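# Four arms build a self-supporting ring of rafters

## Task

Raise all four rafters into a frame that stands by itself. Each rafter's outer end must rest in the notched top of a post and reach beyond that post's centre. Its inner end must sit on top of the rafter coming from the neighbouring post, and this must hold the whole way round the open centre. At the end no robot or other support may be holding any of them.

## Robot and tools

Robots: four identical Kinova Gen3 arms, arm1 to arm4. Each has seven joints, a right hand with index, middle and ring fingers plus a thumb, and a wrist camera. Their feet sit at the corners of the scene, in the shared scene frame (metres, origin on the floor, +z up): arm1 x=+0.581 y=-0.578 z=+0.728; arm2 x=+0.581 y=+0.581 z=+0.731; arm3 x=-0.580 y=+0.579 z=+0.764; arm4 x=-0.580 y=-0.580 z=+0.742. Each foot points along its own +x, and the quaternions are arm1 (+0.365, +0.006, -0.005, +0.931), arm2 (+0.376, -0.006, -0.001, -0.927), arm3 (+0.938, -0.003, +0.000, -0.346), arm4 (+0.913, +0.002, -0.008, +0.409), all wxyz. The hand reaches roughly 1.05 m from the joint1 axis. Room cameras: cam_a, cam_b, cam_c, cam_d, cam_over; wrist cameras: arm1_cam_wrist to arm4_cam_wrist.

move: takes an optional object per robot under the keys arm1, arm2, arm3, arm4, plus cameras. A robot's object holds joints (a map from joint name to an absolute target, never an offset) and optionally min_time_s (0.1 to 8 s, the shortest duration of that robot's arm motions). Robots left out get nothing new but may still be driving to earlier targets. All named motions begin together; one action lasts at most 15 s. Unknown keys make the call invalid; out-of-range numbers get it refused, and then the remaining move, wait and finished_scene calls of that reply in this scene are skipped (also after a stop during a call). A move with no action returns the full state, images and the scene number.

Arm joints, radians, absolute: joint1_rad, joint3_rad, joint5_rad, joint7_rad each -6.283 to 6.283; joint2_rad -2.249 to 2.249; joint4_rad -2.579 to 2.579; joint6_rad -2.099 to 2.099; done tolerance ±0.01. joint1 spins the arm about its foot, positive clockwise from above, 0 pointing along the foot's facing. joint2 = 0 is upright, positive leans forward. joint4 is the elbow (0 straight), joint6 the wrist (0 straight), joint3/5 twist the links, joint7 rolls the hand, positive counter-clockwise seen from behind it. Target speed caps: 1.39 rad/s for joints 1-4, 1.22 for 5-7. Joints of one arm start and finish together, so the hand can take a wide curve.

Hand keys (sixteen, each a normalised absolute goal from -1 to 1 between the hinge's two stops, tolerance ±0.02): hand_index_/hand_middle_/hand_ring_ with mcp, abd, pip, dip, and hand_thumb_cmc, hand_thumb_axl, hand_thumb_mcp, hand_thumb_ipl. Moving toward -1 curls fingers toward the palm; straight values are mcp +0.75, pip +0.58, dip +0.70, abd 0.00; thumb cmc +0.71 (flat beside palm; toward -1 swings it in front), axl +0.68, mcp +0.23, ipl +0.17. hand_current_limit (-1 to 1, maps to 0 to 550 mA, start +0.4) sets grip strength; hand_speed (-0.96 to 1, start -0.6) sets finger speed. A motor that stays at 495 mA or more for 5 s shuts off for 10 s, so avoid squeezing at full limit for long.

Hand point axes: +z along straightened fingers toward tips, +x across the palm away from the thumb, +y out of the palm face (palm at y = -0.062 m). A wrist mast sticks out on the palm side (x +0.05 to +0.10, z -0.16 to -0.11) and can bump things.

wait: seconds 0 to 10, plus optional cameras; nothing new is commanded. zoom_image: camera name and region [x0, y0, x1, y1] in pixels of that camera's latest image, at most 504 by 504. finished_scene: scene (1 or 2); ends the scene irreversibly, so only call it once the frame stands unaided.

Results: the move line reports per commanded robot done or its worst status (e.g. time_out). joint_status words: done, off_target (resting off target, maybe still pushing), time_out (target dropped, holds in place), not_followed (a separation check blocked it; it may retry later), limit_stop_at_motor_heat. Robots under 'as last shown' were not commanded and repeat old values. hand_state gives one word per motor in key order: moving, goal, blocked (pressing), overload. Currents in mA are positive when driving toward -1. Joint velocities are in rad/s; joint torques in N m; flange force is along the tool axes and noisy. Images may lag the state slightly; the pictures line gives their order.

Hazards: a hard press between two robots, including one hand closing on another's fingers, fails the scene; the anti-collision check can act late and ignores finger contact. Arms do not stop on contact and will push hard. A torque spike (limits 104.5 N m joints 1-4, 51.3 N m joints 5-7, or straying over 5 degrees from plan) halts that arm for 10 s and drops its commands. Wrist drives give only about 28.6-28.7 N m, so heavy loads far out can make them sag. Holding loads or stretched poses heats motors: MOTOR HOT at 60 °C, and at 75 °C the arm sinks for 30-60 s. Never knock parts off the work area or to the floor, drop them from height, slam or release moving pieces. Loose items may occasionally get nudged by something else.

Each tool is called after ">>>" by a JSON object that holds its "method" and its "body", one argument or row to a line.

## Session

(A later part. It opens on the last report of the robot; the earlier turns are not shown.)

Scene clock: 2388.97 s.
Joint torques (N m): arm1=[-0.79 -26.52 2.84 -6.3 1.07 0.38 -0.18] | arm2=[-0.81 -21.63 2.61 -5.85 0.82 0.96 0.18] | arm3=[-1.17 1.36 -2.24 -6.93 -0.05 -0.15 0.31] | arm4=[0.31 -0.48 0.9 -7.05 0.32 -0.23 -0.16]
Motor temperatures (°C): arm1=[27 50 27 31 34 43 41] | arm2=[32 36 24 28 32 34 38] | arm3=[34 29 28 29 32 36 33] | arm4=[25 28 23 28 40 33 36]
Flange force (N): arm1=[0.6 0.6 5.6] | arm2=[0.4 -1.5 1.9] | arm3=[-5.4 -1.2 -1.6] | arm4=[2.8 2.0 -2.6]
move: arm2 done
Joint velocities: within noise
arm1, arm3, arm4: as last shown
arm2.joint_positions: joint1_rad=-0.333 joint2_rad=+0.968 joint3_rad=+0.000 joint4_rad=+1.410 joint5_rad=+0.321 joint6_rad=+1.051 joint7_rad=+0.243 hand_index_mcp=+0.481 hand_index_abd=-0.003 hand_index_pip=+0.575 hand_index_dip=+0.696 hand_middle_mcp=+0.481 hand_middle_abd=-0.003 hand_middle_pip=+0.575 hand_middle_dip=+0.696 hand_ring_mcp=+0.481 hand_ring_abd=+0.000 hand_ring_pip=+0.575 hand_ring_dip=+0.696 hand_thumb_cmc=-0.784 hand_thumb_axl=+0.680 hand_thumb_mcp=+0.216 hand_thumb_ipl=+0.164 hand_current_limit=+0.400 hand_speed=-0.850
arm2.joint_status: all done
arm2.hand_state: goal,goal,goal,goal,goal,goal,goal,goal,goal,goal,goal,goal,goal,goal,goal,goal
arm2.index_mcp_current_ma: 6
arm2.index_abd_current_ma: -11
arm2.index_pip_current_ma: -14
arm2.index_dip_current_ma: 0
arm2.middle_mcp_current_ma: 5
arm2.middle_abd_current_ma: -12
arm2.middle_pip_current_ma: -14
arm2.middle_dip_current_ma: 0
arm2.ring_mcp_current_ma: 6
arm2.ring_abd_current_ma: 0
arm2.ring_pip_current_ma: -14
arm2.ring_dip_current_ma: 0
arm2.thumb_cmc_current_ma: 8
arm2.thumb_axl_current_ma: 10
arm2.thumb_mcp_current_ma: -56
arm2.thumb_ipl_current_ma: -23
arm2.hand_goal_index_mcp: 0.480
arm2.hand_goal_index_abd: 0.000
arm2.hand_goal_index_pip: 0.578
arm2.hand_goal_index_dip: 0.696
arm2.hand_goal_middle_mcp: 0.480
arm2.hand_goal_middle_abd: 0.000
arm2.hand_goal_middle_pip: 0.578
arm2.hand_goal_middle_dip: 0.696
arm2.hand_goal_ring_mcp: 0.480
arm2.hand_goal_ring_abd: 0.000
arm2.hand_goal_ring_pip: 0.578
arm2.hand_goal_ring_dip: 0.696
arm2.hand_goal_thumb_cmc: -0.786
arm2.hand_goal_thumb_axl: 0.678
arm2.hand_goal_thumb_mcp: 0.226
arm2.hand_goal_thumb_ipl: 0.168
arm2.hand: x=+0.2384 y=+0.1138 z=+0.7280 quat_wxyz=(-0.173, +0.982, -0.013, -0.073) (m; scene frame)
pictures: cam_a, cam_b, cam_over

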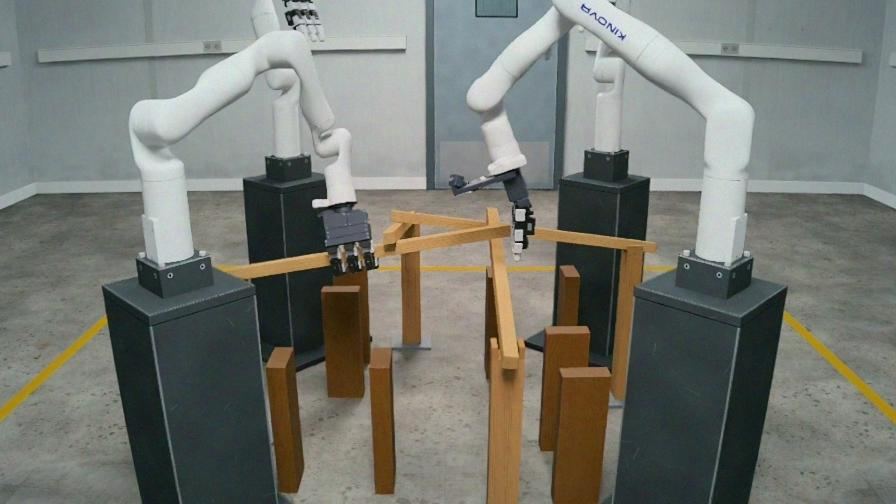

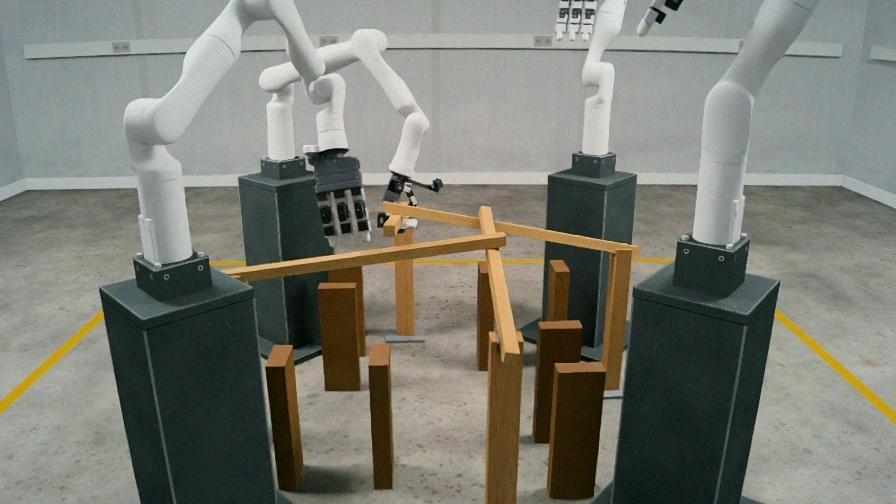

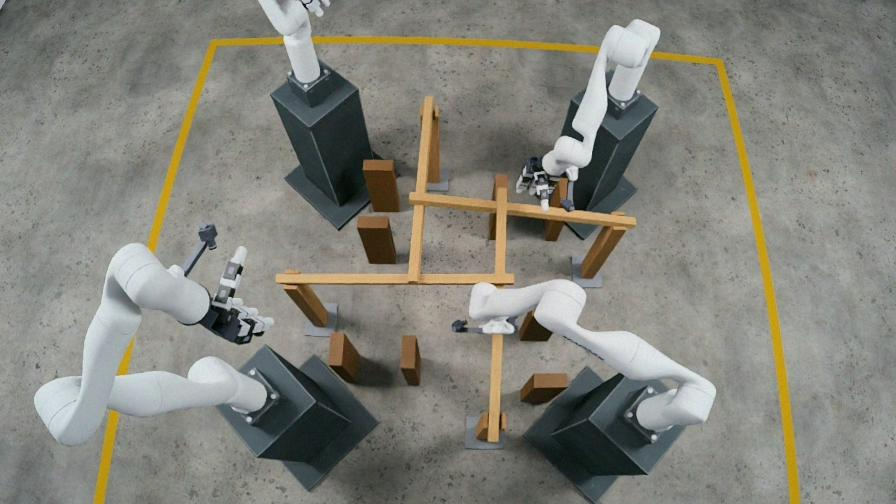

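>>> {"method": "move", "body": {
  "arm2": {"joints": {"joint1_rad": -0.2, "joint2_rad": 0.35, "joint3_rad": 0, "joint4_rad": 1.413, "joint5_rad": 0.15, "joint6_rad": 1.45, "joint7_rad": 0.2}, "min_time_s": 3},
  "cameras": []
}}

>>> {"method": "move", "body": {
  "arm2": {"joints": {"joint1_rad": 0.439, "joint2_rad": -0.42, "joint3_rad": 0, "joint4_rad": 1.413, "joint5_rad": 0, "joint6_rad": 1.98, "joint7_rad": 0.2}, "min_time_s": 3},
  "cameras": ["cam_a", "cam_b", "cam_over", "cam_d"]
}}

>>> {"method": "zoom_image", "body": {
  "camera": "cam_d",
  "region": [380, 150, 680, 380]
}}

Scene clock: 2400.67 s.
Joint torques (N m): arm1=[-0.76 -26.51 2.84 -6.27 1.08 0.4 -0.18] | arm2=[-0.85 -15.1 1.89 -8.96 0.71 0.27 0.16] | arm3=[-1.2 1.29 -2.29 -6.94 -0.11 -0.19 0.34] | arm4=[0.25 -0.44 0.81 -7.09 0.33 -0.26 -0.18]
Motor temperatures (°C): arm1=[27 50 27 31 34 43 41] | arm2=[32 36 24 28 32 34 38] | arm3=[34 29 28 29 32 36 33] | arm4=[25 28 23 28 40 33 36]
Flange force (N): arm1=[0.6 0.7 5.6] | arm2=[0.4 -1.7 3.3] | arm3=[-5.5 -1.2 -1.8] | arm4=[2.5 1.7 -2.5]
move: arm2 done
Joint velocities: within noise
arm1, arm3, arm4: as last shown
arm2.joint_positions: joint1_rad=-0.200 joint2_rad=+0.350 joint3_rad=+0.000 joint4_rad=+1.413 joint5_rad=+0.150 joint6_rad=+1.450 joint7_rad=+0.200 hand_index_mcp=+0.481 hand_index_abd=-0.003 hand_index_pip=+0.576 hand_index_dip=+0.696 hand_middle_mcp=+0.481 hand_middle_abd=-0.003 hand_middle_pip=+0.576 hand_middle_dip=+0.696 hand_ring_mcp=+0.481 hand_ring_abd=+0.000 hand_ring_pip=+0.576 hand_ring_dip=+0.696 hand_thumb_cmc=-0.785 hand_thumb_axl=+0.680 hand_thumb_mcp=+0.216 hand_thumb_ipl=+0.164 hand_current_limit=+0.400 hand_speed=-0.850
arm2.joint_status: all done
arm2.hand_state: goal,goal,goal,goal,goal,goal,goal,goal,goal,goal,goal,goal,goal,goal,goal,goal
arm2.index_mcp_current_ma: 6
arm2.index_abd_current_ma: -11
arm2.index_pip_current_ma: -10
arm2.index_dip_current_ma: 0
arm2.middle_mcp_current_ma: 5
arm2.middle_abd_current_ma: -12
arm2.middle_pip_current_ma: -10
arm2.middle_dip_current_ma: 0
arm2.ring_mcp_current_ma: 6
arm2.ring_abd_current_ma: 0
arm2.ring_pip_current_ma: -10
arm2.ring_dip_current_ma: 0
arm2.thumb_cmc_current_ma: 6
arm2.thumb_axl_current_ma: 10
arm2.thumb_mcp_current_ma: -56
arm2.thumb_ipl_current_ma: -23
arm2.hand_goal_index_mcp: 0.480
arm2.hand_goal_index_abd: 0.000
arm2.hand_goal_index_pip: 0.578
arm2.hand_goal_index_dip: 0.696
arm2.hand_goal_middle_mcp: 0.480
arm2.hand_goal_middle_abd: 0.000
arm2.hand_goal_middle_pip: 0.578
arm2.hand_goal_middle_dip: 0.696
arm2.hand_goal_ring_mcp: 0.480
arm2.hand_goal_ring_abd: 0.000
arm2.hand_goal_ring_pip: 0.578
arm2.hand_goal_ring_dip: 0.696
arm2.hand_goal_thumb_cmc: -0.786
arm2.hand_goal_thumb_axl: 0.678
arm2.hand_goal_thumb_mcp: 0.226
arm2.hand_goal_thumb_ipl: 0.168
arm2.hand: x=+0.2300 y=+0.1959 z=+1.0542 quat_wxyz=(-0.057, +0.979, -0.187, -0.058) (m; scene frame)
pictures: none
No camera images: "cameras" was empty.

Scene clock: 2403.97 s.
Joint torques (N m): arm1=[-0.78 -26.49 2.84 -6.3 1.07 0.41 -0.18] | arm2=[-0.96 0.42 1.42 -8.28 0.27 -0.44 0.17] | arm3=[-1.24 1.34 -2.25 -6.96 -0.1 -0.16 0.33] | arm4=[0.29 -0.48 0.85 -7.05 0.27 -0.2 -0.19]
Motor temperatures (°C): arm1=[27 50 27 31 34 43 41] | arm2=[32 36 24 28 32 34 38] | arm3=[34 29 28 29 32 36 33] | arm4=[25 28 23 28 40 33 36]
Flange force (N): arm1=[0.7 0.5 5.6] | arm2=[7.0 0.7 3.4] | arm3=[-5.3 -1.2 -1.5] | arm4=[2.4 1.9 -2.5]
move: arm2 done
Joint velocities: within noise
arm1, arm3, arm4: as last shown
arm2.joint_positions: joint1_rad=+0.439 joint2_rad=-0.420 joint3_rad=+0.000 joint4_rad=+1.413 joint5_rad=+0.000 joint6_rad=+1.980 joint7_rad=+0.200 hand_index_mcp=+0.482 hand_index_abd=-0.003 hand_index_pip=+0.576 hand_index_dip=+0.696 hand_middle_mcp=+0.482 hand_middle_abd=-0.003 hand_middle_pip=+0.576 hand_middle_dip=+0.696 hand_ring_mcp=+0.482 hand_ring_abd=+0.000 hand_ring_pip=+0.576 hand_ring_dip=+0.696 hand_thumb_cmc=-0.785 hand_thumb_axl=+0.680 hand_thumb_mcp=+0.216 hand_thumb_ipl=+0.164 hand_current_limit=+0.400 hand_speed=-0.850
arm2.joint_status: all done
arm2.hand_state: goal,goal,goal,goal,goal,goal,goal,goal,goal,goal,goal,goal,goal,goal,goal,goal
arm2.index_mcp_current_ma: 9
arm2.index_abd_current_ma: -11
arm2.index_pip_current_ma: -7
arm2.index_dip_current_ma: 0
arm2.middle_mcp_current_ma: 9
arm2.middle_abd_current_ma: -12
arm2.middle_pip_current_ma: -7
arm2.middle_dip_current_ma: 0
arm2.ring_mcp_current_ma: 9
arm2.ring_abd_current_ma: 0
arm2.ring_pip_current_ma: -7
arm2.ring_dip_current_ma: 0
arm2.thumb_cmc_current_ma: 5
arm2.thumb_axl_current_ma: 10
arm2.thumb_mcp_current_ma: -56
arm2.thumb_ipl_current_ma: -23
arm2.hand_goal_index_mcp: 0.480
arm2.hand_goal_index_abd: 0.000
arm2.hand_goal_index_pip: 0.578
arm2.hand_goal_index_dip: 0.696
arm2.hand_goal_middle_mcp: 0.480
arm2.hand_goal_middle_abd: 0.000
arm2.hand_goal_middle_pip: 0.578
arm2.hand_goal_middle_dip: 0.696
arm2.hand_goal_ring_mcp: 0.480
arm2.hand_goal_ring_abd: 0.000
arm2.hand_goal_ring_pip: 0.578
arm2.hand_goal_ring_dip: 0.696
arm2.hand_goal_thumb_cmc: -0.786
arm2.hand_goal_thumb_axl: 0.678
arm2.hand_goal_thumb_mcp: 0.226
arm2.hand_goal_thumb_ipl: 0.168
arm2.hand: x=+0.3603 y=+0.5390 z=+1.2917 quat_wxyz=(+0.069, +0.864, -0.495, -0.058) (m; scene frame)
pictures: cam_a, cam_b, cam_d, cam_over

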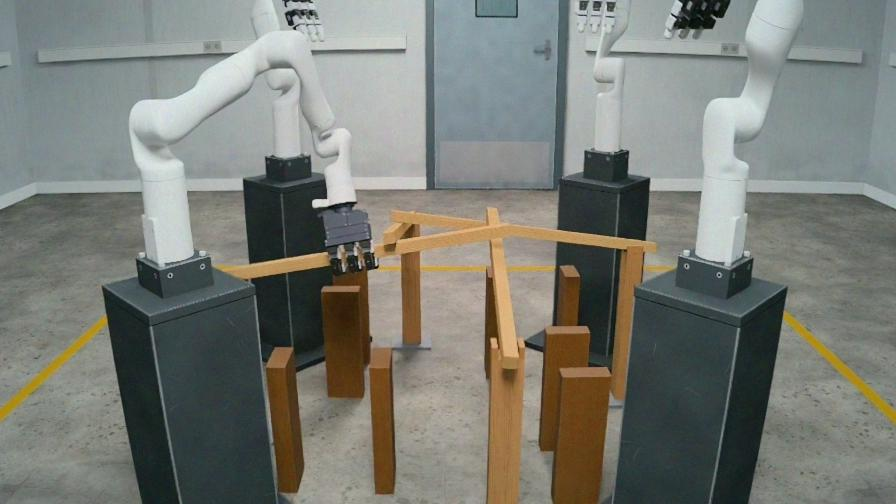

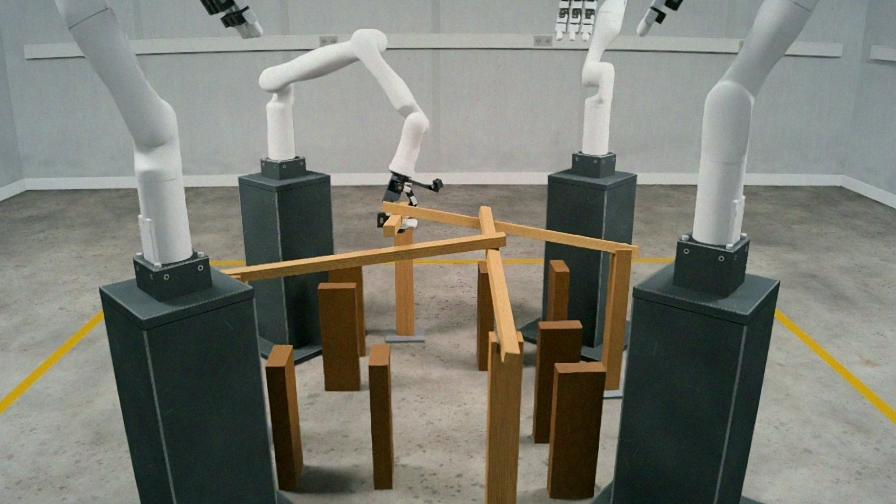

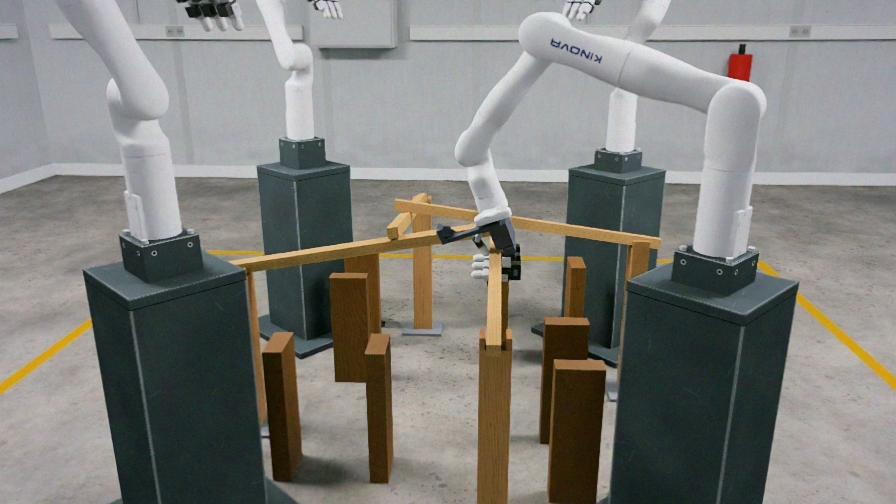

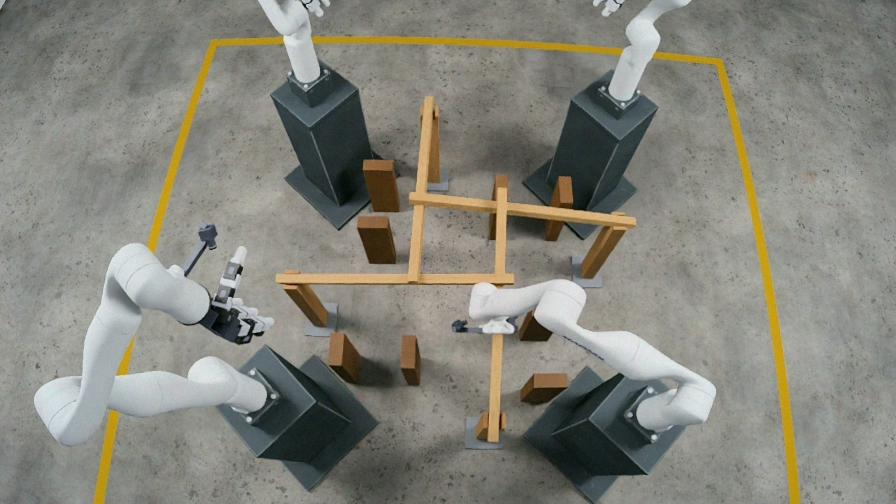

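Scaled by 1.680 from the camera's 896x504 image, which has a finer 1280x720 frame.

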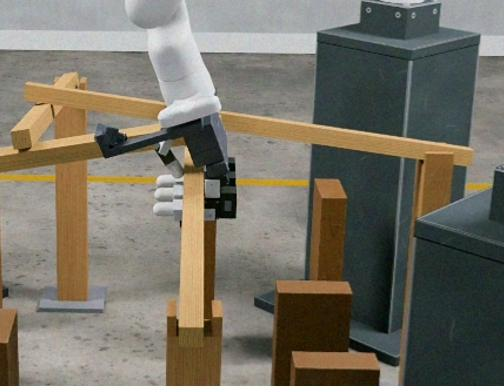

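>>> {"method": "zoom_image", "body": {
  "camera": "cam_a",
  "region": [300, 180, 430, 290]
}}

>>> {"method": "zoom_image", "body": {
  "camera": "cam_b",
  "region": [350, 150, 480, 260]
}}

>>> {"method": "move", "body": {
  "cameras": ["arm1_cam_wrist", "cam_c"]
}}

>>> {"method": "zoom_image", "body": {
  "camera": "cam_c",
  "region": [460, 180, 580, 290]
}}

Scaled by 3.877 from the camera's 896x504 image, which has a finer 1280x720 frame.

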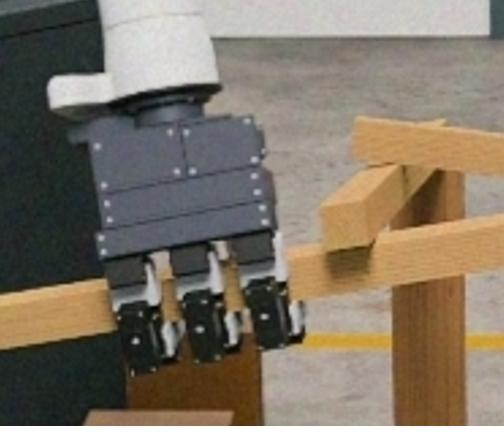

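Scaled by 3.877 from the camera's 896x504 image, which has a finer 1280x720 frame.

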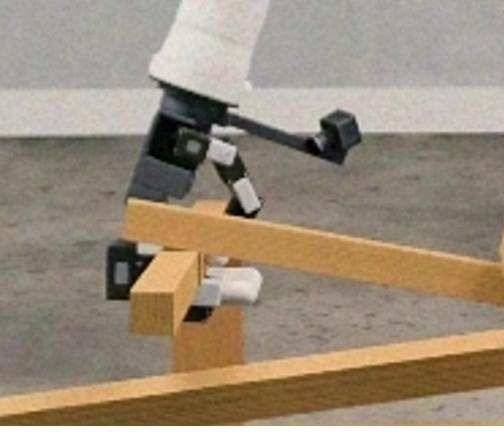

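Scene clock: 2448.07 s.
Joint torques (N m): arm1=[-0.77 -26.54 2.87 -6.31 1.08 0.38 -0.19] | arm2=[-0.93 0.41 1.38 -8.35 0.25 -0.44 0.15] | arm3=[-1.17 1.19 -2.33 -6.92 -0.05 -0.2 0.33] | arm4=[0.33 -0.43 0.93 -7.1 0.28 -0.26 -0.19]
Motor temperatures (°C): arm1=[27 50 27 31 34 43 41] | arm2=[32 34 23 28 32 34 38] | arm3=[34 29 28 29 32 36 33] | arm4=[25 28 23 28 40 33 36]
Flange force (N): arm1=[0.6 0.7 5.6] | arm2=[6.8 0.5 3.7] | arm3=[-5.6 -1.0 -1.9] | arm4=[2.8 1.8 -2.4]
Joint velocities: within noise
arm1.joint_positions: joint1_rad=-0.287 joint2_rad=+1.269 joint3_rad=+0.000 joint4_rad=+1.265 joint5_rad=+0.405 joint6_rad=+0.900 joint7_rad=+0.128 hand_index_mcp=+0.515 hand_index_abd=-0.010 hand_index_pip=-0.726 hand_index_dip=+0.696 hand_middle_mcp=+0.494 hand_middle_abd=+0.000 hand_middle_pip=-0.729 hand_middle_dip=+0.696 hand_ring_mcp=+0.485 hand_ring_abd=+0.002 hand_ring_pip=-0.728 hand_ring_dip=+0.696 hand_thumb_cmc=-0.782 hand_thumb_axl=+0.686 hand_thumb_mcp=-0.279 hand_thumb_ipl=-0.437 hand_current_limit=+0.400 hand_speed=-0.600
arm1.joint_status: not commanded
arm1.hand_state: blocked,goal,goal,goal,goal,goal,goal,goal,goal,goal,goal,goal,goal,goal,blocked,blocked
arm1.index_mcp_current_ma: 28
arm1.index_abd_current_ma: -2
arm1.index_pip_current_ma: 2
arm1.index_dip_current_ma: 0
arm1.middle_mcp_current_ma: 5
arm1.middle_abd_current_ma: 0
arm1.middle_pip_current_ma: 1
arm1.middle_dip_current_ma: 0
arm1.ring_mcp_current_ma: 1
arm1.ring_abd_current_ma: 0
arm1.ring_pip_current_ma: 2
arm1.ring_dip_current_ma: 0
arm1.thumb_cmc_current_ma: 0
arm1.thumb_axl_current_ma: 2
arm1.thumb_mcp_current_ma: 79
arm1.thumb_ipl_current_ma: 129
arm1.hand_goal_index_mcp: 0.480
arm1.hand_goal_index_abd: 0.000
arm1.hand_goal_index_pip: -0.736
arm1.hand_goal_index_dip: 0.696
arm1.hand_goal_middle_mcp: 0.480
arm1.hand_goal_middle_abd: 0.000
arm1.hand_goal_middle_pip: -0.736
arm1.hand_goal_middle_dip: 0.696
arm1.hand_goal_ring_mcp: 0.480
arm1.hand_goal_ring_abd: 0.000
arm1.hand_goal_ring_pip: -0.736
arm1.hand_goal_ring_dip: 0.696
arm1.hand_goal_thumb_cmc: -0.786
arm1.hand_goal_thumb_axl: 0.678
arm1.hand_goal_thumb_mcp: -0.330
arm1.hand_goal_thumb_ipl: -0.500
arm1.hand: x=+0.0960 y=-0.2164 z=+0.5855 quat_wxyz=(+0.191, -0.681, +0.705, -0.053) (m; scene frame)
arm2.joint_positions: joint1_rad=+0.439 joint2_rad=-0.420 joint3_rad=+0.000 joint4_rad=+1.413 joint5_rad=+0.000 joint6_rad=+1.980 joint7_rad=+0.200 hand_index_mcp=+0.482 hand_index_abd=-0.003 hand_index_pip=+0.576 hand_index_dip=+0.696 hand_middle_mcp=+0.482 hand_middle_abd=-0.003 hand_middle_pip=+0.576 hand_middle_dip=+0.696 hand_ring_mcp=+0.482 hand_ring_abd=+0.000 hand_ring_pip=+0.576 hand_ring_dip=+0.696 hand_thumb_cmc=-0.785 hand_thumb_axl=+0.680 hand_thumb_mcp=+0.216 hand_thumb_ipl=+0.164 hand_current_limit=+0.400 hand_speed=-0.850
arm2.joint_status: all done
arm2.hand_state: goal,goal,goal,goal,goal,goal,goal,goal,goal,goal,goal,goal,goal,goal,goal,goal
arm2.index_mcp_current_ma: 9
arm2.index_abd_current_ma: -11
arm2.index_pip_current_ma: -7
arm2.index_dip_current_ma: 0
arm2.middle_mcp_current_ma: 9
arm2.middle_abd_current_ma: -12
arm2.middle_pip_current_ma: -7
arm2.middle_dip_current_ma: 0
arm2.ring_mcp_current_ma: 9
arm2.ring_abd_current_ma: 0
arm2.ring_pip_current_ma: -7
arm2.ring_dip_current_ma: 0
arm2.thumb_cmc_current_ma: 5
arm2.thumb_axl_current_ma: 10
arm2.thumb_mcp_current_ma: -56
arm2.thumb_ipl_current_ma: -23
arm2.hand_goal_index_mcp: 0.480
arm2.hand_goal_index_abd: 0.000
arm2.hand_goal_index_pip: 0.578
arm2.hand_goal_index_dip: 0.696
arm2.hand_goal_middle_mcp: 0.480
arm2.hand_goal_middle_abd: 0.000
arm2.hand_goal_middle_pip: 0.578
arm2.hand_goal_middle_dip: 0.696
arm2.hand_goal_ring_mcp: 0.480
arm2.hand_goal_ring_abd: 0.000
arm2.hand_goal_ring_pip: 0.578
arm2.hand_goal_ring_dip: 0.696
arm2.hand_goal_thumb_cmc: -0.786
arm2.hand_goal_thumb_axl: 0.678
arm2.hand_goal_thumb_mcp: 0.226
arm2.hand_goal_thumb_ipl: 0.168
arm2.hand: x=+0.3603 y=+0.5390 z=+1.2917 quat_wxyz=(+0.069, +0.864, -0.495, -0.058) (m; scene frame)
arm3.joint_positions: joint1_rad=-0.260 joint2_rad=-0.450 joint3_rad=+0.000 joint4_rad=+1.500 joint5_rad=+0.000 joint6_rad=+1.970 joint7_rad=+0.180 hand_index_mcp=+0.481 hand_index_abd=-0.003 hand_index_pip=+0.576 hand_index_dip=+0.696 hand_middle_mcp=+0.482 hand_middle_abd=+0.000 hand_middle_pip=+0.576 hand_middle_dip=+0.696 hand_ring_mcp=+0.481 hand_ring_abd=+0.001 hand_ring_pip=+0.576 hand_ring_dip=+0.696 hand_thumb_cmc=-0.785 hand_thumb_axl=+0.680 hand_thumb_mcp=+0.215 hand_thumb_ipl=+0.164 hand_current_limit=+0.400 hand_speed=-0.850
arm3.joint_status: not commanded
arm3.hand_state: goal,goal,goal,goal,goal,goal,goal,goal,goal,goal,goal,goal,goal,goal,goal,goal
arm3.index_mcp_current_ma: 0
arm3.index_abd_current_ma: -1
arm3.index_pip_current_ma: 0
arm3.index_dip_current_ma: 0
arm3.middle_mcp_current_ma: 0
arm3.middle_abd_current_ma: 0
arm3.middle_pip_current_ma: 0
arm3.middle_dip_current_ma: 0
arm3.ring_mcp_current_ma: 0
arm3.ring_abd_current_ma: 0
arm3.ring_pip_current_ma: 0
arm3.ring_dip_current_ma: 0
arm3.thumb_cmc_current_ma: 0
arm3.thumb_axl_current_ma: 1
arm3.thumb_mcp_current_ma: -11
arm3.thumb_ipl_current_ma: -2
arm3.hand_goal_index_mcp: 0.480
arm3.hand_goal_index_abd: 0.000
arm3.hand_goal_index_pip: 0.578
arm3.hand_goal_index_dip: 0.696
arm3.hand_goal_middle_mcp: 0.480
arm3.hand_goal_middle_abd: 0.000
arm3.hand_goal_middle_pip: 0.578
arm3.hand_goal_middle_dip: 0.696
arm3.hand_goal_ring_mcp: 0.480
arm3.hand_goal_ring_abd: 0.000
arm3.hand_goal_ring_pip: 0.578
arm3.hand_goal_ring_dip: 0.696
arm3.hand_goal_thumb_cmc: -0.786
arm3.hand_goal_thumb_axl: 0.678
arm3.hand_goal_thumb_mcp: 0.226
arm3.hand_goal_thumb_ipl: 0.168
arm3.hand: x=-0.3995 y=+0.4614 z=+1.2953 quat_wxyz=(+0.056, +0.793, +0.606, +0.025) (m; scene frame)
arm4.joint_positions: joint1_rad=-0.040 joint2_rad=-0.380 joint3_rad=+0.000 joint4_rad=+1.490 joint5_rad=+0.000 joint6_rad=+1.980 joint7_rad=+0.240 hand_index_mcp=+0.482 hand_index_abd=+0.000 hand_index_pip=+0.576 hand_index_dip=+0.696 hand_middle_mcp=+0.482 hand_middle_abd=+0.000 hand_middle_pip=+0.576 hand_middle_dip=+0.696 hand_ring_mcp=+0.482 hand_ring_abd=+0.002 hand_ring_pip=+0.576 hand_ring_dip=+0.696 hand_thumb_cmc=-0.785 hand_thumb_axl=+0.679 hand_thumb_mcp=+0.216 hand_thumb_ipl=+0.164 hand_current_limit=+0.400 hand_speed=-0.850
arm4.joint_status: not commanded
arm4.hand_state: goal,goal,goal,goal,goal,goal,goal,goal,goal,goal,goal,goal,goal,goal,goal,goal
arm4.index_mcp_current_ma: 4
arm4.index_abd_current_ma: 0
arm4.index_pip_current_ma: -3
arm4.index_dip_current_ma: 0
arm4.middle_mcp_current_ma: 4
arm4.middle_abd_current_ma: 0
arm4.middle_pip_current_ma: -4
arm4.middle_dip_current_ma: 0
arm4.ring_mcp_current_ma: 4
arm4.ring_abd_current_ma: 4
arm4.ring_pip_current_ma: -3
arm4.ring_dip_current_ma: 0
arm4.thumb_cmc_current_ma: 3
arm4.thumb_axl_current_ma: 3
arm4.thumb_mcp_current_ma: -38
arm4.thumb_ipl_current_ma: -13
arm4.hand_goal_index_mcp: 0.480
arm4.hand_goal_index_abd: 0.000
arm4.hand_goal_index_pip: 0.578
arm4.hand_goal_index_dip: 0.696
arm4.hand_goal_middle_mcp: 0.480
arm4.hand_goal_middle_abd: 0.000
arm4.hand_goal_middle_pip: 0.578
arm4.hand_goal_middle_dip: 0.696
arm4.hand_goal_ring_mcp: 0.480
arm4.hand_goal_ring_abd: 0.000
arm4.hand_goal_ring_pip: 0.578
arm4.hand_goal_ring_dip: 0.696
arm4.hand_goal_thumb_cmc: -0.786
arm4.hand_goal_thumb_axl: 0.678
arm4.hand_goal_thumb_mcp: 0.226
arm4.hand_goal_thumb_ipl: 0.168
arm4.hand: x=-0.4200 y=-0.4261 z=+1.2644 quat_wxyz=(+0.016, +0.222, +0.974, +0.030) (m; scene frame)
pictures: arm1_cam_wrist, cam_c

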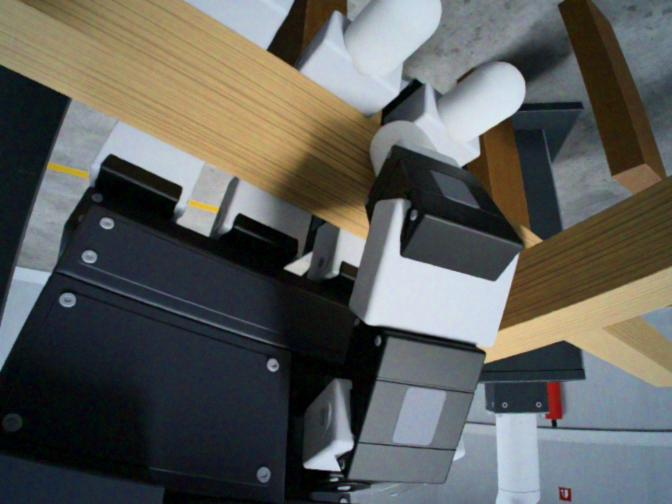

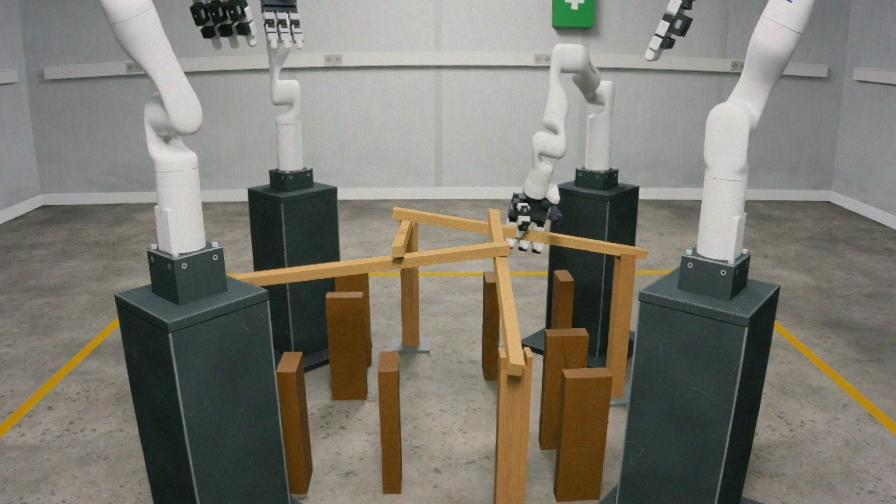

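Scaled by 4.200 from the camera's 896x504 image, which has a finer 1280x720 frame.

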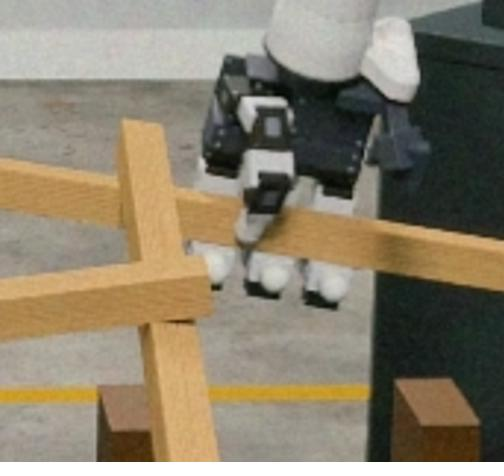

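>>> {"method": "move", "body": {
  "arm1": {"joints": {"joint1_rad": -0.2706, "joint2_rad": 1.3027, "joint3_rad": 0, "joint4_rad": 1.2278, "joint5_rad": 0.3783, "joint6_rad": 0.9037, "joint7_rad": 0.1704}, "min_time_s": 3},
  "cameras": ["cam_a", "cam_b", "cam_c", "cam_d"]
}}

>>> {"method": "zoom_image", "body": {
  "camera": "cam_a",
  "region": [360, 180, 680, 380]
}}

>>> {"method": "zoom_image", "body": {
  "camera": "cam_d",
  "region": [380, 180, 680, 380]
}}

Scene clock: 2496.40 s.
Joint torques (N m): arm1=[-0.49 -26.75 3.04 -6.32 1.08 0.38 -0.19] | arm2=[-0.93 0.41 1.45 -8.31 0.3 -0.45 0.16] | arm3=[-1.12 1.31 -2.29 -6.91 -0.05 -0.17 0.33] | arm4=[0.22 -0.46 0.92 -7.07 0.33 -0.21 -0.14]
Motor temperatures (°C): arm1=[27 50 27 31 34 43 41] | arm2=[32 33 23 28 32 33 38] | arm3=[34 29 28 29 32 36 33] | arm4=[25 28 23 28 40 33 36]
Flange force (N): arm1=[1.0 0.7 5.5] | arm2=[7.0 0.6 3.4] | arm3=[-5.5 -1.1 -1.8] | arm4=[2.9 2.0 -2.4]
move: arm1 done
Joint velocities: within noise
arm1.joint_positions: joint1_rad=-0.271 joint2_rad=+1.303 joint3_rad=+0.000 joint4_rad=+1.228 joint5_rad=+0.378 joint6_rad=+0.904 joint7_rad=+0.170 hand_index_mcp=+0.515 hand_index_abd=-0.011 hand_index_pip=-0.726 hand_index_dip=+0.696 hand_middle_mcp=+0.494 hand_middle_abd=+0.000 hand_middle_pip=-0.729 hand_middle_dip=+0.696 hand_ring_mcp=+0.485 hand_ring_abd=+0.002 hand_ring_pip=-0.728 hand_ring_dip=+0.696 hand_thumb_cmc=-0.782 hand_thumb_axl=+0.686 hand_thumb_mcp=-0.279 hand_thumb_ipl=-0.437 hand_current_limit=+0.400 hand_speed=-0.600
arm1.joint_status: all done
arm1.hand_state: blocked,goal,goal,goal,goal,goal,goal,goal,goal,goal,goal,goal,goal,goal,blocked,blocked
arm1.index_mcp_current_ma: 28
arm1.index_abd_current_ma: -2
arm1.index_pip_current_ma: 3
arm1.index_dip_current_ma: 0
arm1.middle_mcp_current_ma: 5
arm1.middle_abd_current_ma: 0
arm1.middle_pip_current_ma: 1
arm1.middle_dip_current_ma: 0
arm1.ring_mcp_current_ma: 1
arm1.ring_abd_current_ma: 0
arm1.ring_pip_current_ma: 2
arm1.ring_dip_current_ma: 0
arm1.thumb_cmc_current_ma: 0
arm1.thumb_axl_current_ma: 2
arm1.thumb_mcp_current_ma: 79
arm1.thumb_ipl_current_ma: 129
arm1.hand_goal_index_mcp: 0.480
arm1.hand_goal_index_abd: 0.000
arm1.hand_goal_index_pip: -0.736
arm1.hand_goal_index_dip: 0.696
arm1.hand_goal_middle_mcp: 0.480
arm1.hand_goal_middle_abd: 0.000
arm1.hand_goal_middle_pip: -0.736
arm1.hand_goal_middle_dip: 0.696
arm1.hand_goal_ring_mcp: 0.480
arm1.hand_goal_ring_abd: 0.000
arm1.hand_goal_ring_pip: -0.736
arm1.hand_goal_ring_dip: 0.696
arm1.hand_goal_thumb_cmc: -0.786
arm1.hand_goal_thumb_axl: 0.678
arm1.hand_goal_thumb_mcp: -0.330
arm1.hand_goal_thumb_ipl: -0.500
arm1.hand: x=+0.0962 y=-0.2142 z=+0.5704 quat_wxyz=(+0.181, -0.684, +0.704, -0.063) (m; scene frame)
arm2, arm3, arm4: as last shown
pictures: cam_a, cam_b, cam_c, cam_d

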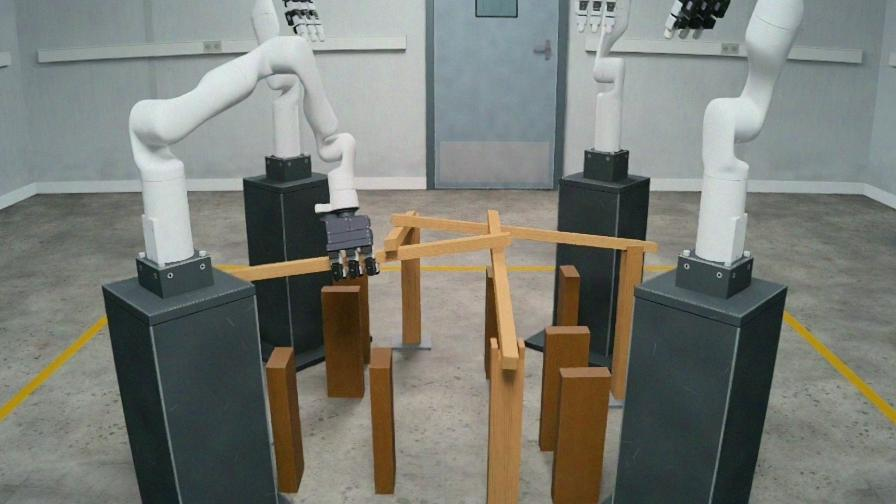

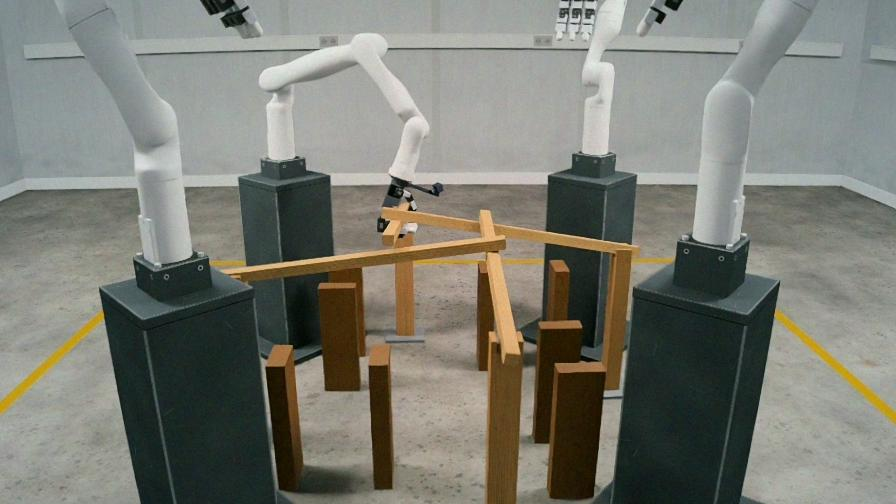

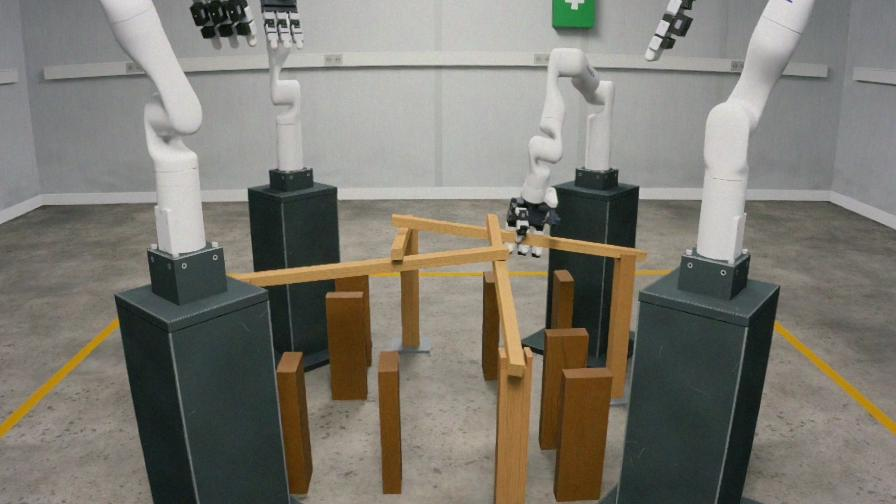

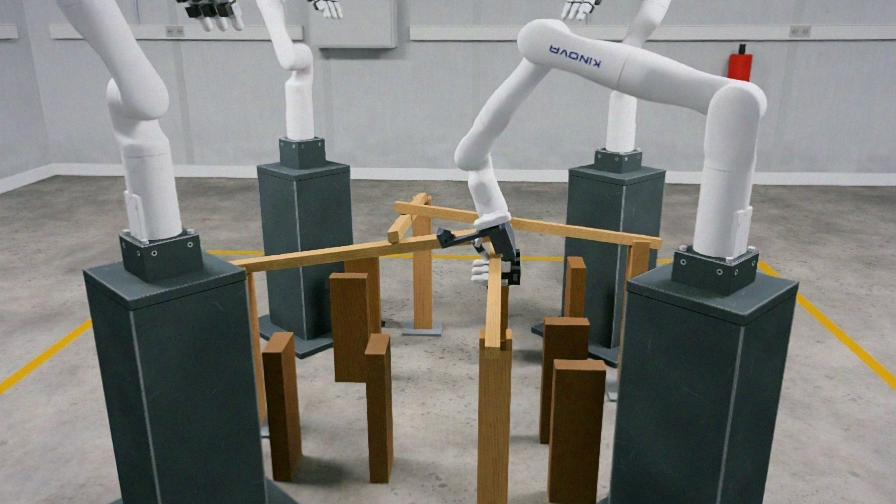

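Scaled by 1.575 from the camera's 896x504 image, which has a finer 1280x720 frame.

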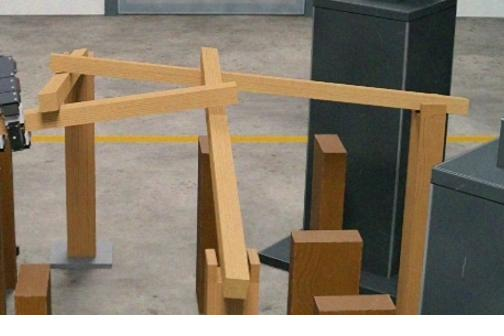

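Scaled by 1.680 from the camera's 896x504 image, which has a finer 1280x720 frame.

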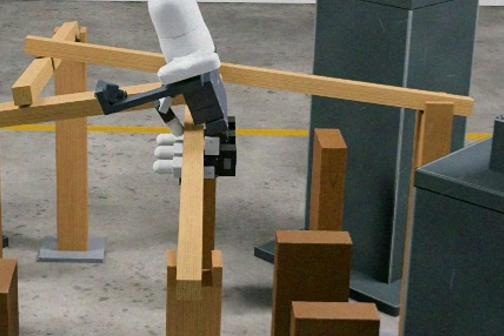

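>>> {"method": "move", "body": {
  "arm1": {"joints": {"joint1_rad": -0.2541, "joint2_rad": 1.3315, "joint3_rad": 0, "joint4_rad": 1.1895, "joint5_rad": 0.3471, "joint6_rad": 0.9146, "joint7_rad": 0.2178}, "min_time_s": 3},
  "cameras": ["cam_a", "cam_b", "cam_c", "cam_d"]
}}

>>> {"method": "zoom_image", "body": {
  "camera": "cam_a",
  "region": [360, 180, 680, 380]
}}

>>> {"method": "zoom_image", "body": {
  "camera": "cam_c",
  "region": [360, 180, 680, 380]
}}

>>> {"method": "zoom_image", "body": {
  "camera": "cam_d",
  "region": [440, 280, 560, 380]
}}

Scene clock: 2507.30 s.
Joint torques (N m): arm1=[-0.6 -26.78 2.67 -6.37 0.9 0.29 -0.12] | arm2=[-0.94 0.42 1.44 -8.32 0.26 -0.46 0.15] | arm3=[-1.12 1.42 -2.32 -6.94 -0.11 -0.18 0.33] | arm4=[0.28 -0.49 0.87 -7.08 0.32 -0.24 -0.17]
Motor temperatures (°C): arm1=[27 50 27 31 34 43 41] | arm2=[32 33 23 28 32 33 38] | arm3=[34 29 28 29 32 36 33] | arm4=[25 28 23 28 40 33 36]
Flange force (N): arm1=[0.8 0.2 5.3] | arm2=[7.0 0.6 3.5] | arm3=[-5.6 -1.5 -1.6] | arm4=[2.7 1.9 -2.5]
move: arm1 done
Joint velocities: within noise
arm1.joint_positions: joint1_rad=-0.254 joint2_rad=+1.331 joint3_rad=+0.000 joint4_rad=+1.190 joint5_rad=+0.347 joint6_rad=+0.915 joint7_rad=+0.218 hand_index_mcp=+0.515 hand_index_abd=-0.011 hand_index_pip=-0.726 hand_index_dip=+0.696 hand_middle_mcp=+0.495 hand_middle_abd=+0.000 hand_middle_pip=-0.729 hand_middle_dip=+0.696 hand_ring_mcp=+0.485 hand_ring_abd=+0.002 hand_ring_pip=-0.728 hand_ring_dip=+0.696 hand_thumb_cmc=-0.782 hand_thumb_axl=+0.686 hand_thumb_mcp=-0.279 hand_thumb_ipl=-0.437 hand_current_limit=+0.400 hand_speed=-0.600
arm1.joint_status: all done
arm1.hand_state: blocked,goal,goal,goal,goal,goal,goal,goal,goal,goal,goal,goal,goal,goal,blocked,blocked
arm1.index_mcp_current_ma: 28
arm1.index_abd_current_ma: -2
arm1.index_pip_current_ma: 3
arm1.index_dip_current_ma: 0
arm1.middle_mcp_current_ma: 6
arm1.middle_abd_current_ma: 0
arm1.middle_pip_current_ma: 1
arm1.middle_dip_current_ma: 0
arm1.ring_mcp_current_ma: 1
arm1.ring_abd_current_ma: 0
arm1.ring_pip_current_ma: 2
arm1.ring_dip_current_ma: 0
arm1.thumb_cmc_current_ma: 0
arm1.thumb_axl_current_ma: 2
arm1.thumb_mcp_current_ma: 79
arm1.thumb_ipl_current_ma: 129
arm1.hand_goal_index_mcp: 0.480
arm1.hand_goal_index_abd: 0.000
arm1.hand_goal_index_pip: -0.736
arm1.hand_goal_index_dip: 0.696
arm1.hand_goal_middle_mcp: 0.480
arm1.hand_goal_middle_abd: 0.000
arm1.hand_goal_middle_pip: -0.736
arm1.hand_goal_middle_dip: 0.696
arm1.hand_goal_ring_mcp: 0.480
arm1.hand_goal_ring_abd: 0.000
arm1.hand_goal_ring_pip: -0.736
arm1.hand_goal_ring_dip: 0.696
arm1.hand_goal_thumb_cmc: -0.786
arm1.hand_goal_thumb_axl: 0.678
arm1.hand_goal_thumb_mcp: -0.330
arm1.hand_goal_thumb_ipl: -0.500
arm1.hand: x=+0.0961 y=-0.2122 z=+0.5584 quat_wxyz=(+0.171, -0.686, +0.703, -0.074) (m; scene frame)
arm2, arm3, arm4: as last shown
pictures: cam_a, cam_b, cam_c, cam_d

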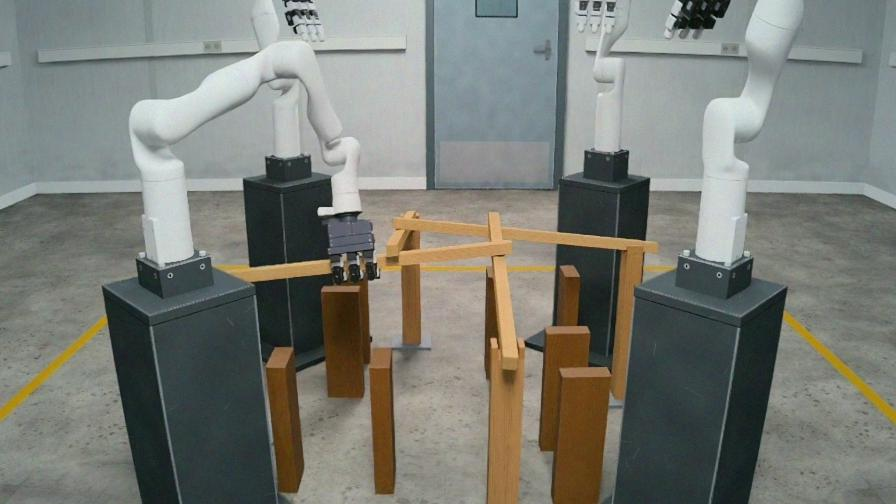

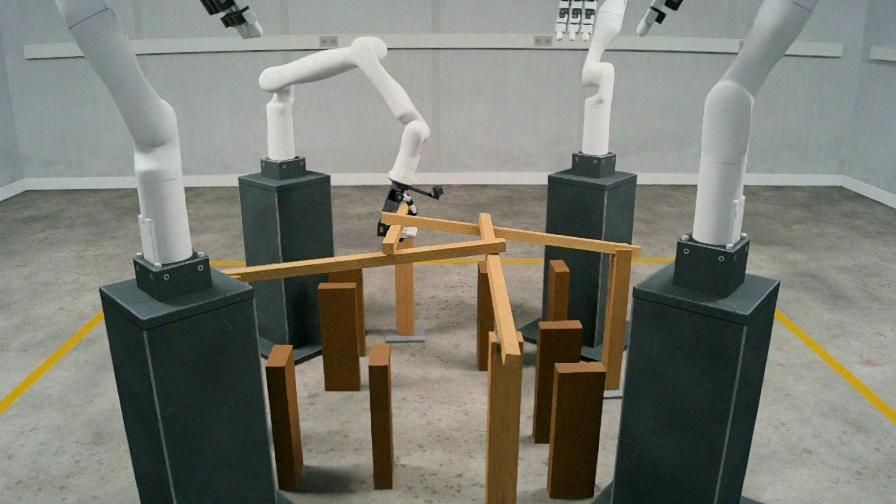

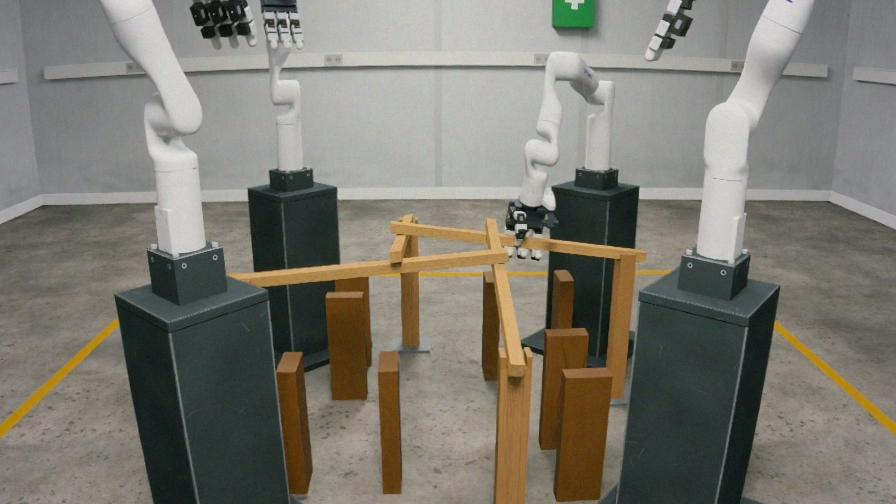

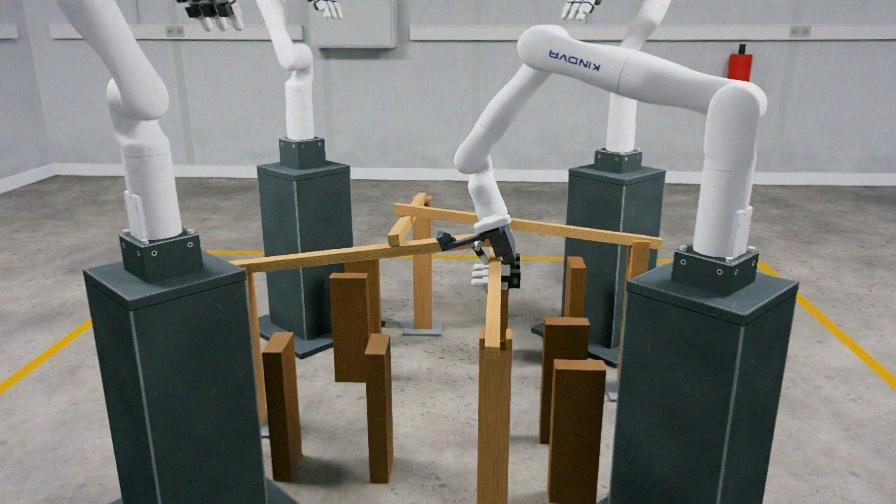

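Scaled by 1.575 from the camera's 896x504 image, which has a finer 1280x720 frame.

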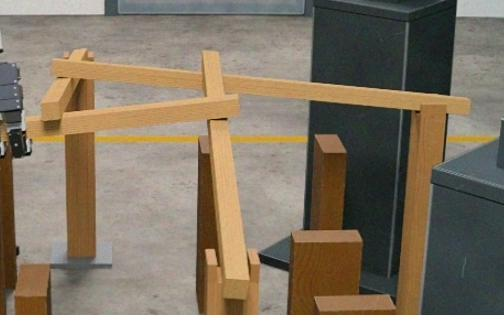

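Scaled by 1.575 from the camera's 896x504 image, which has a finer 1280x720 frame.

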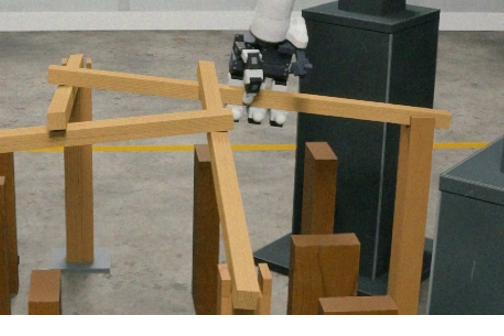

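Scaled by 4.200 from the camera's 896x504 image, which has a finer 1280x720 frame.

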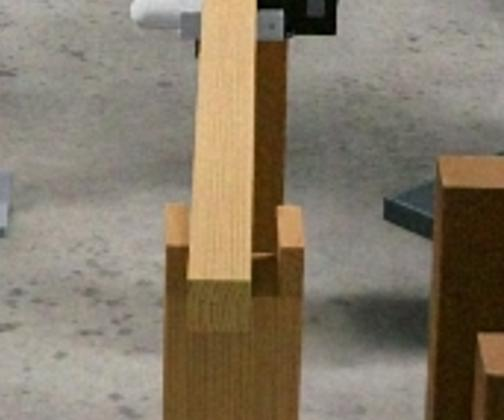

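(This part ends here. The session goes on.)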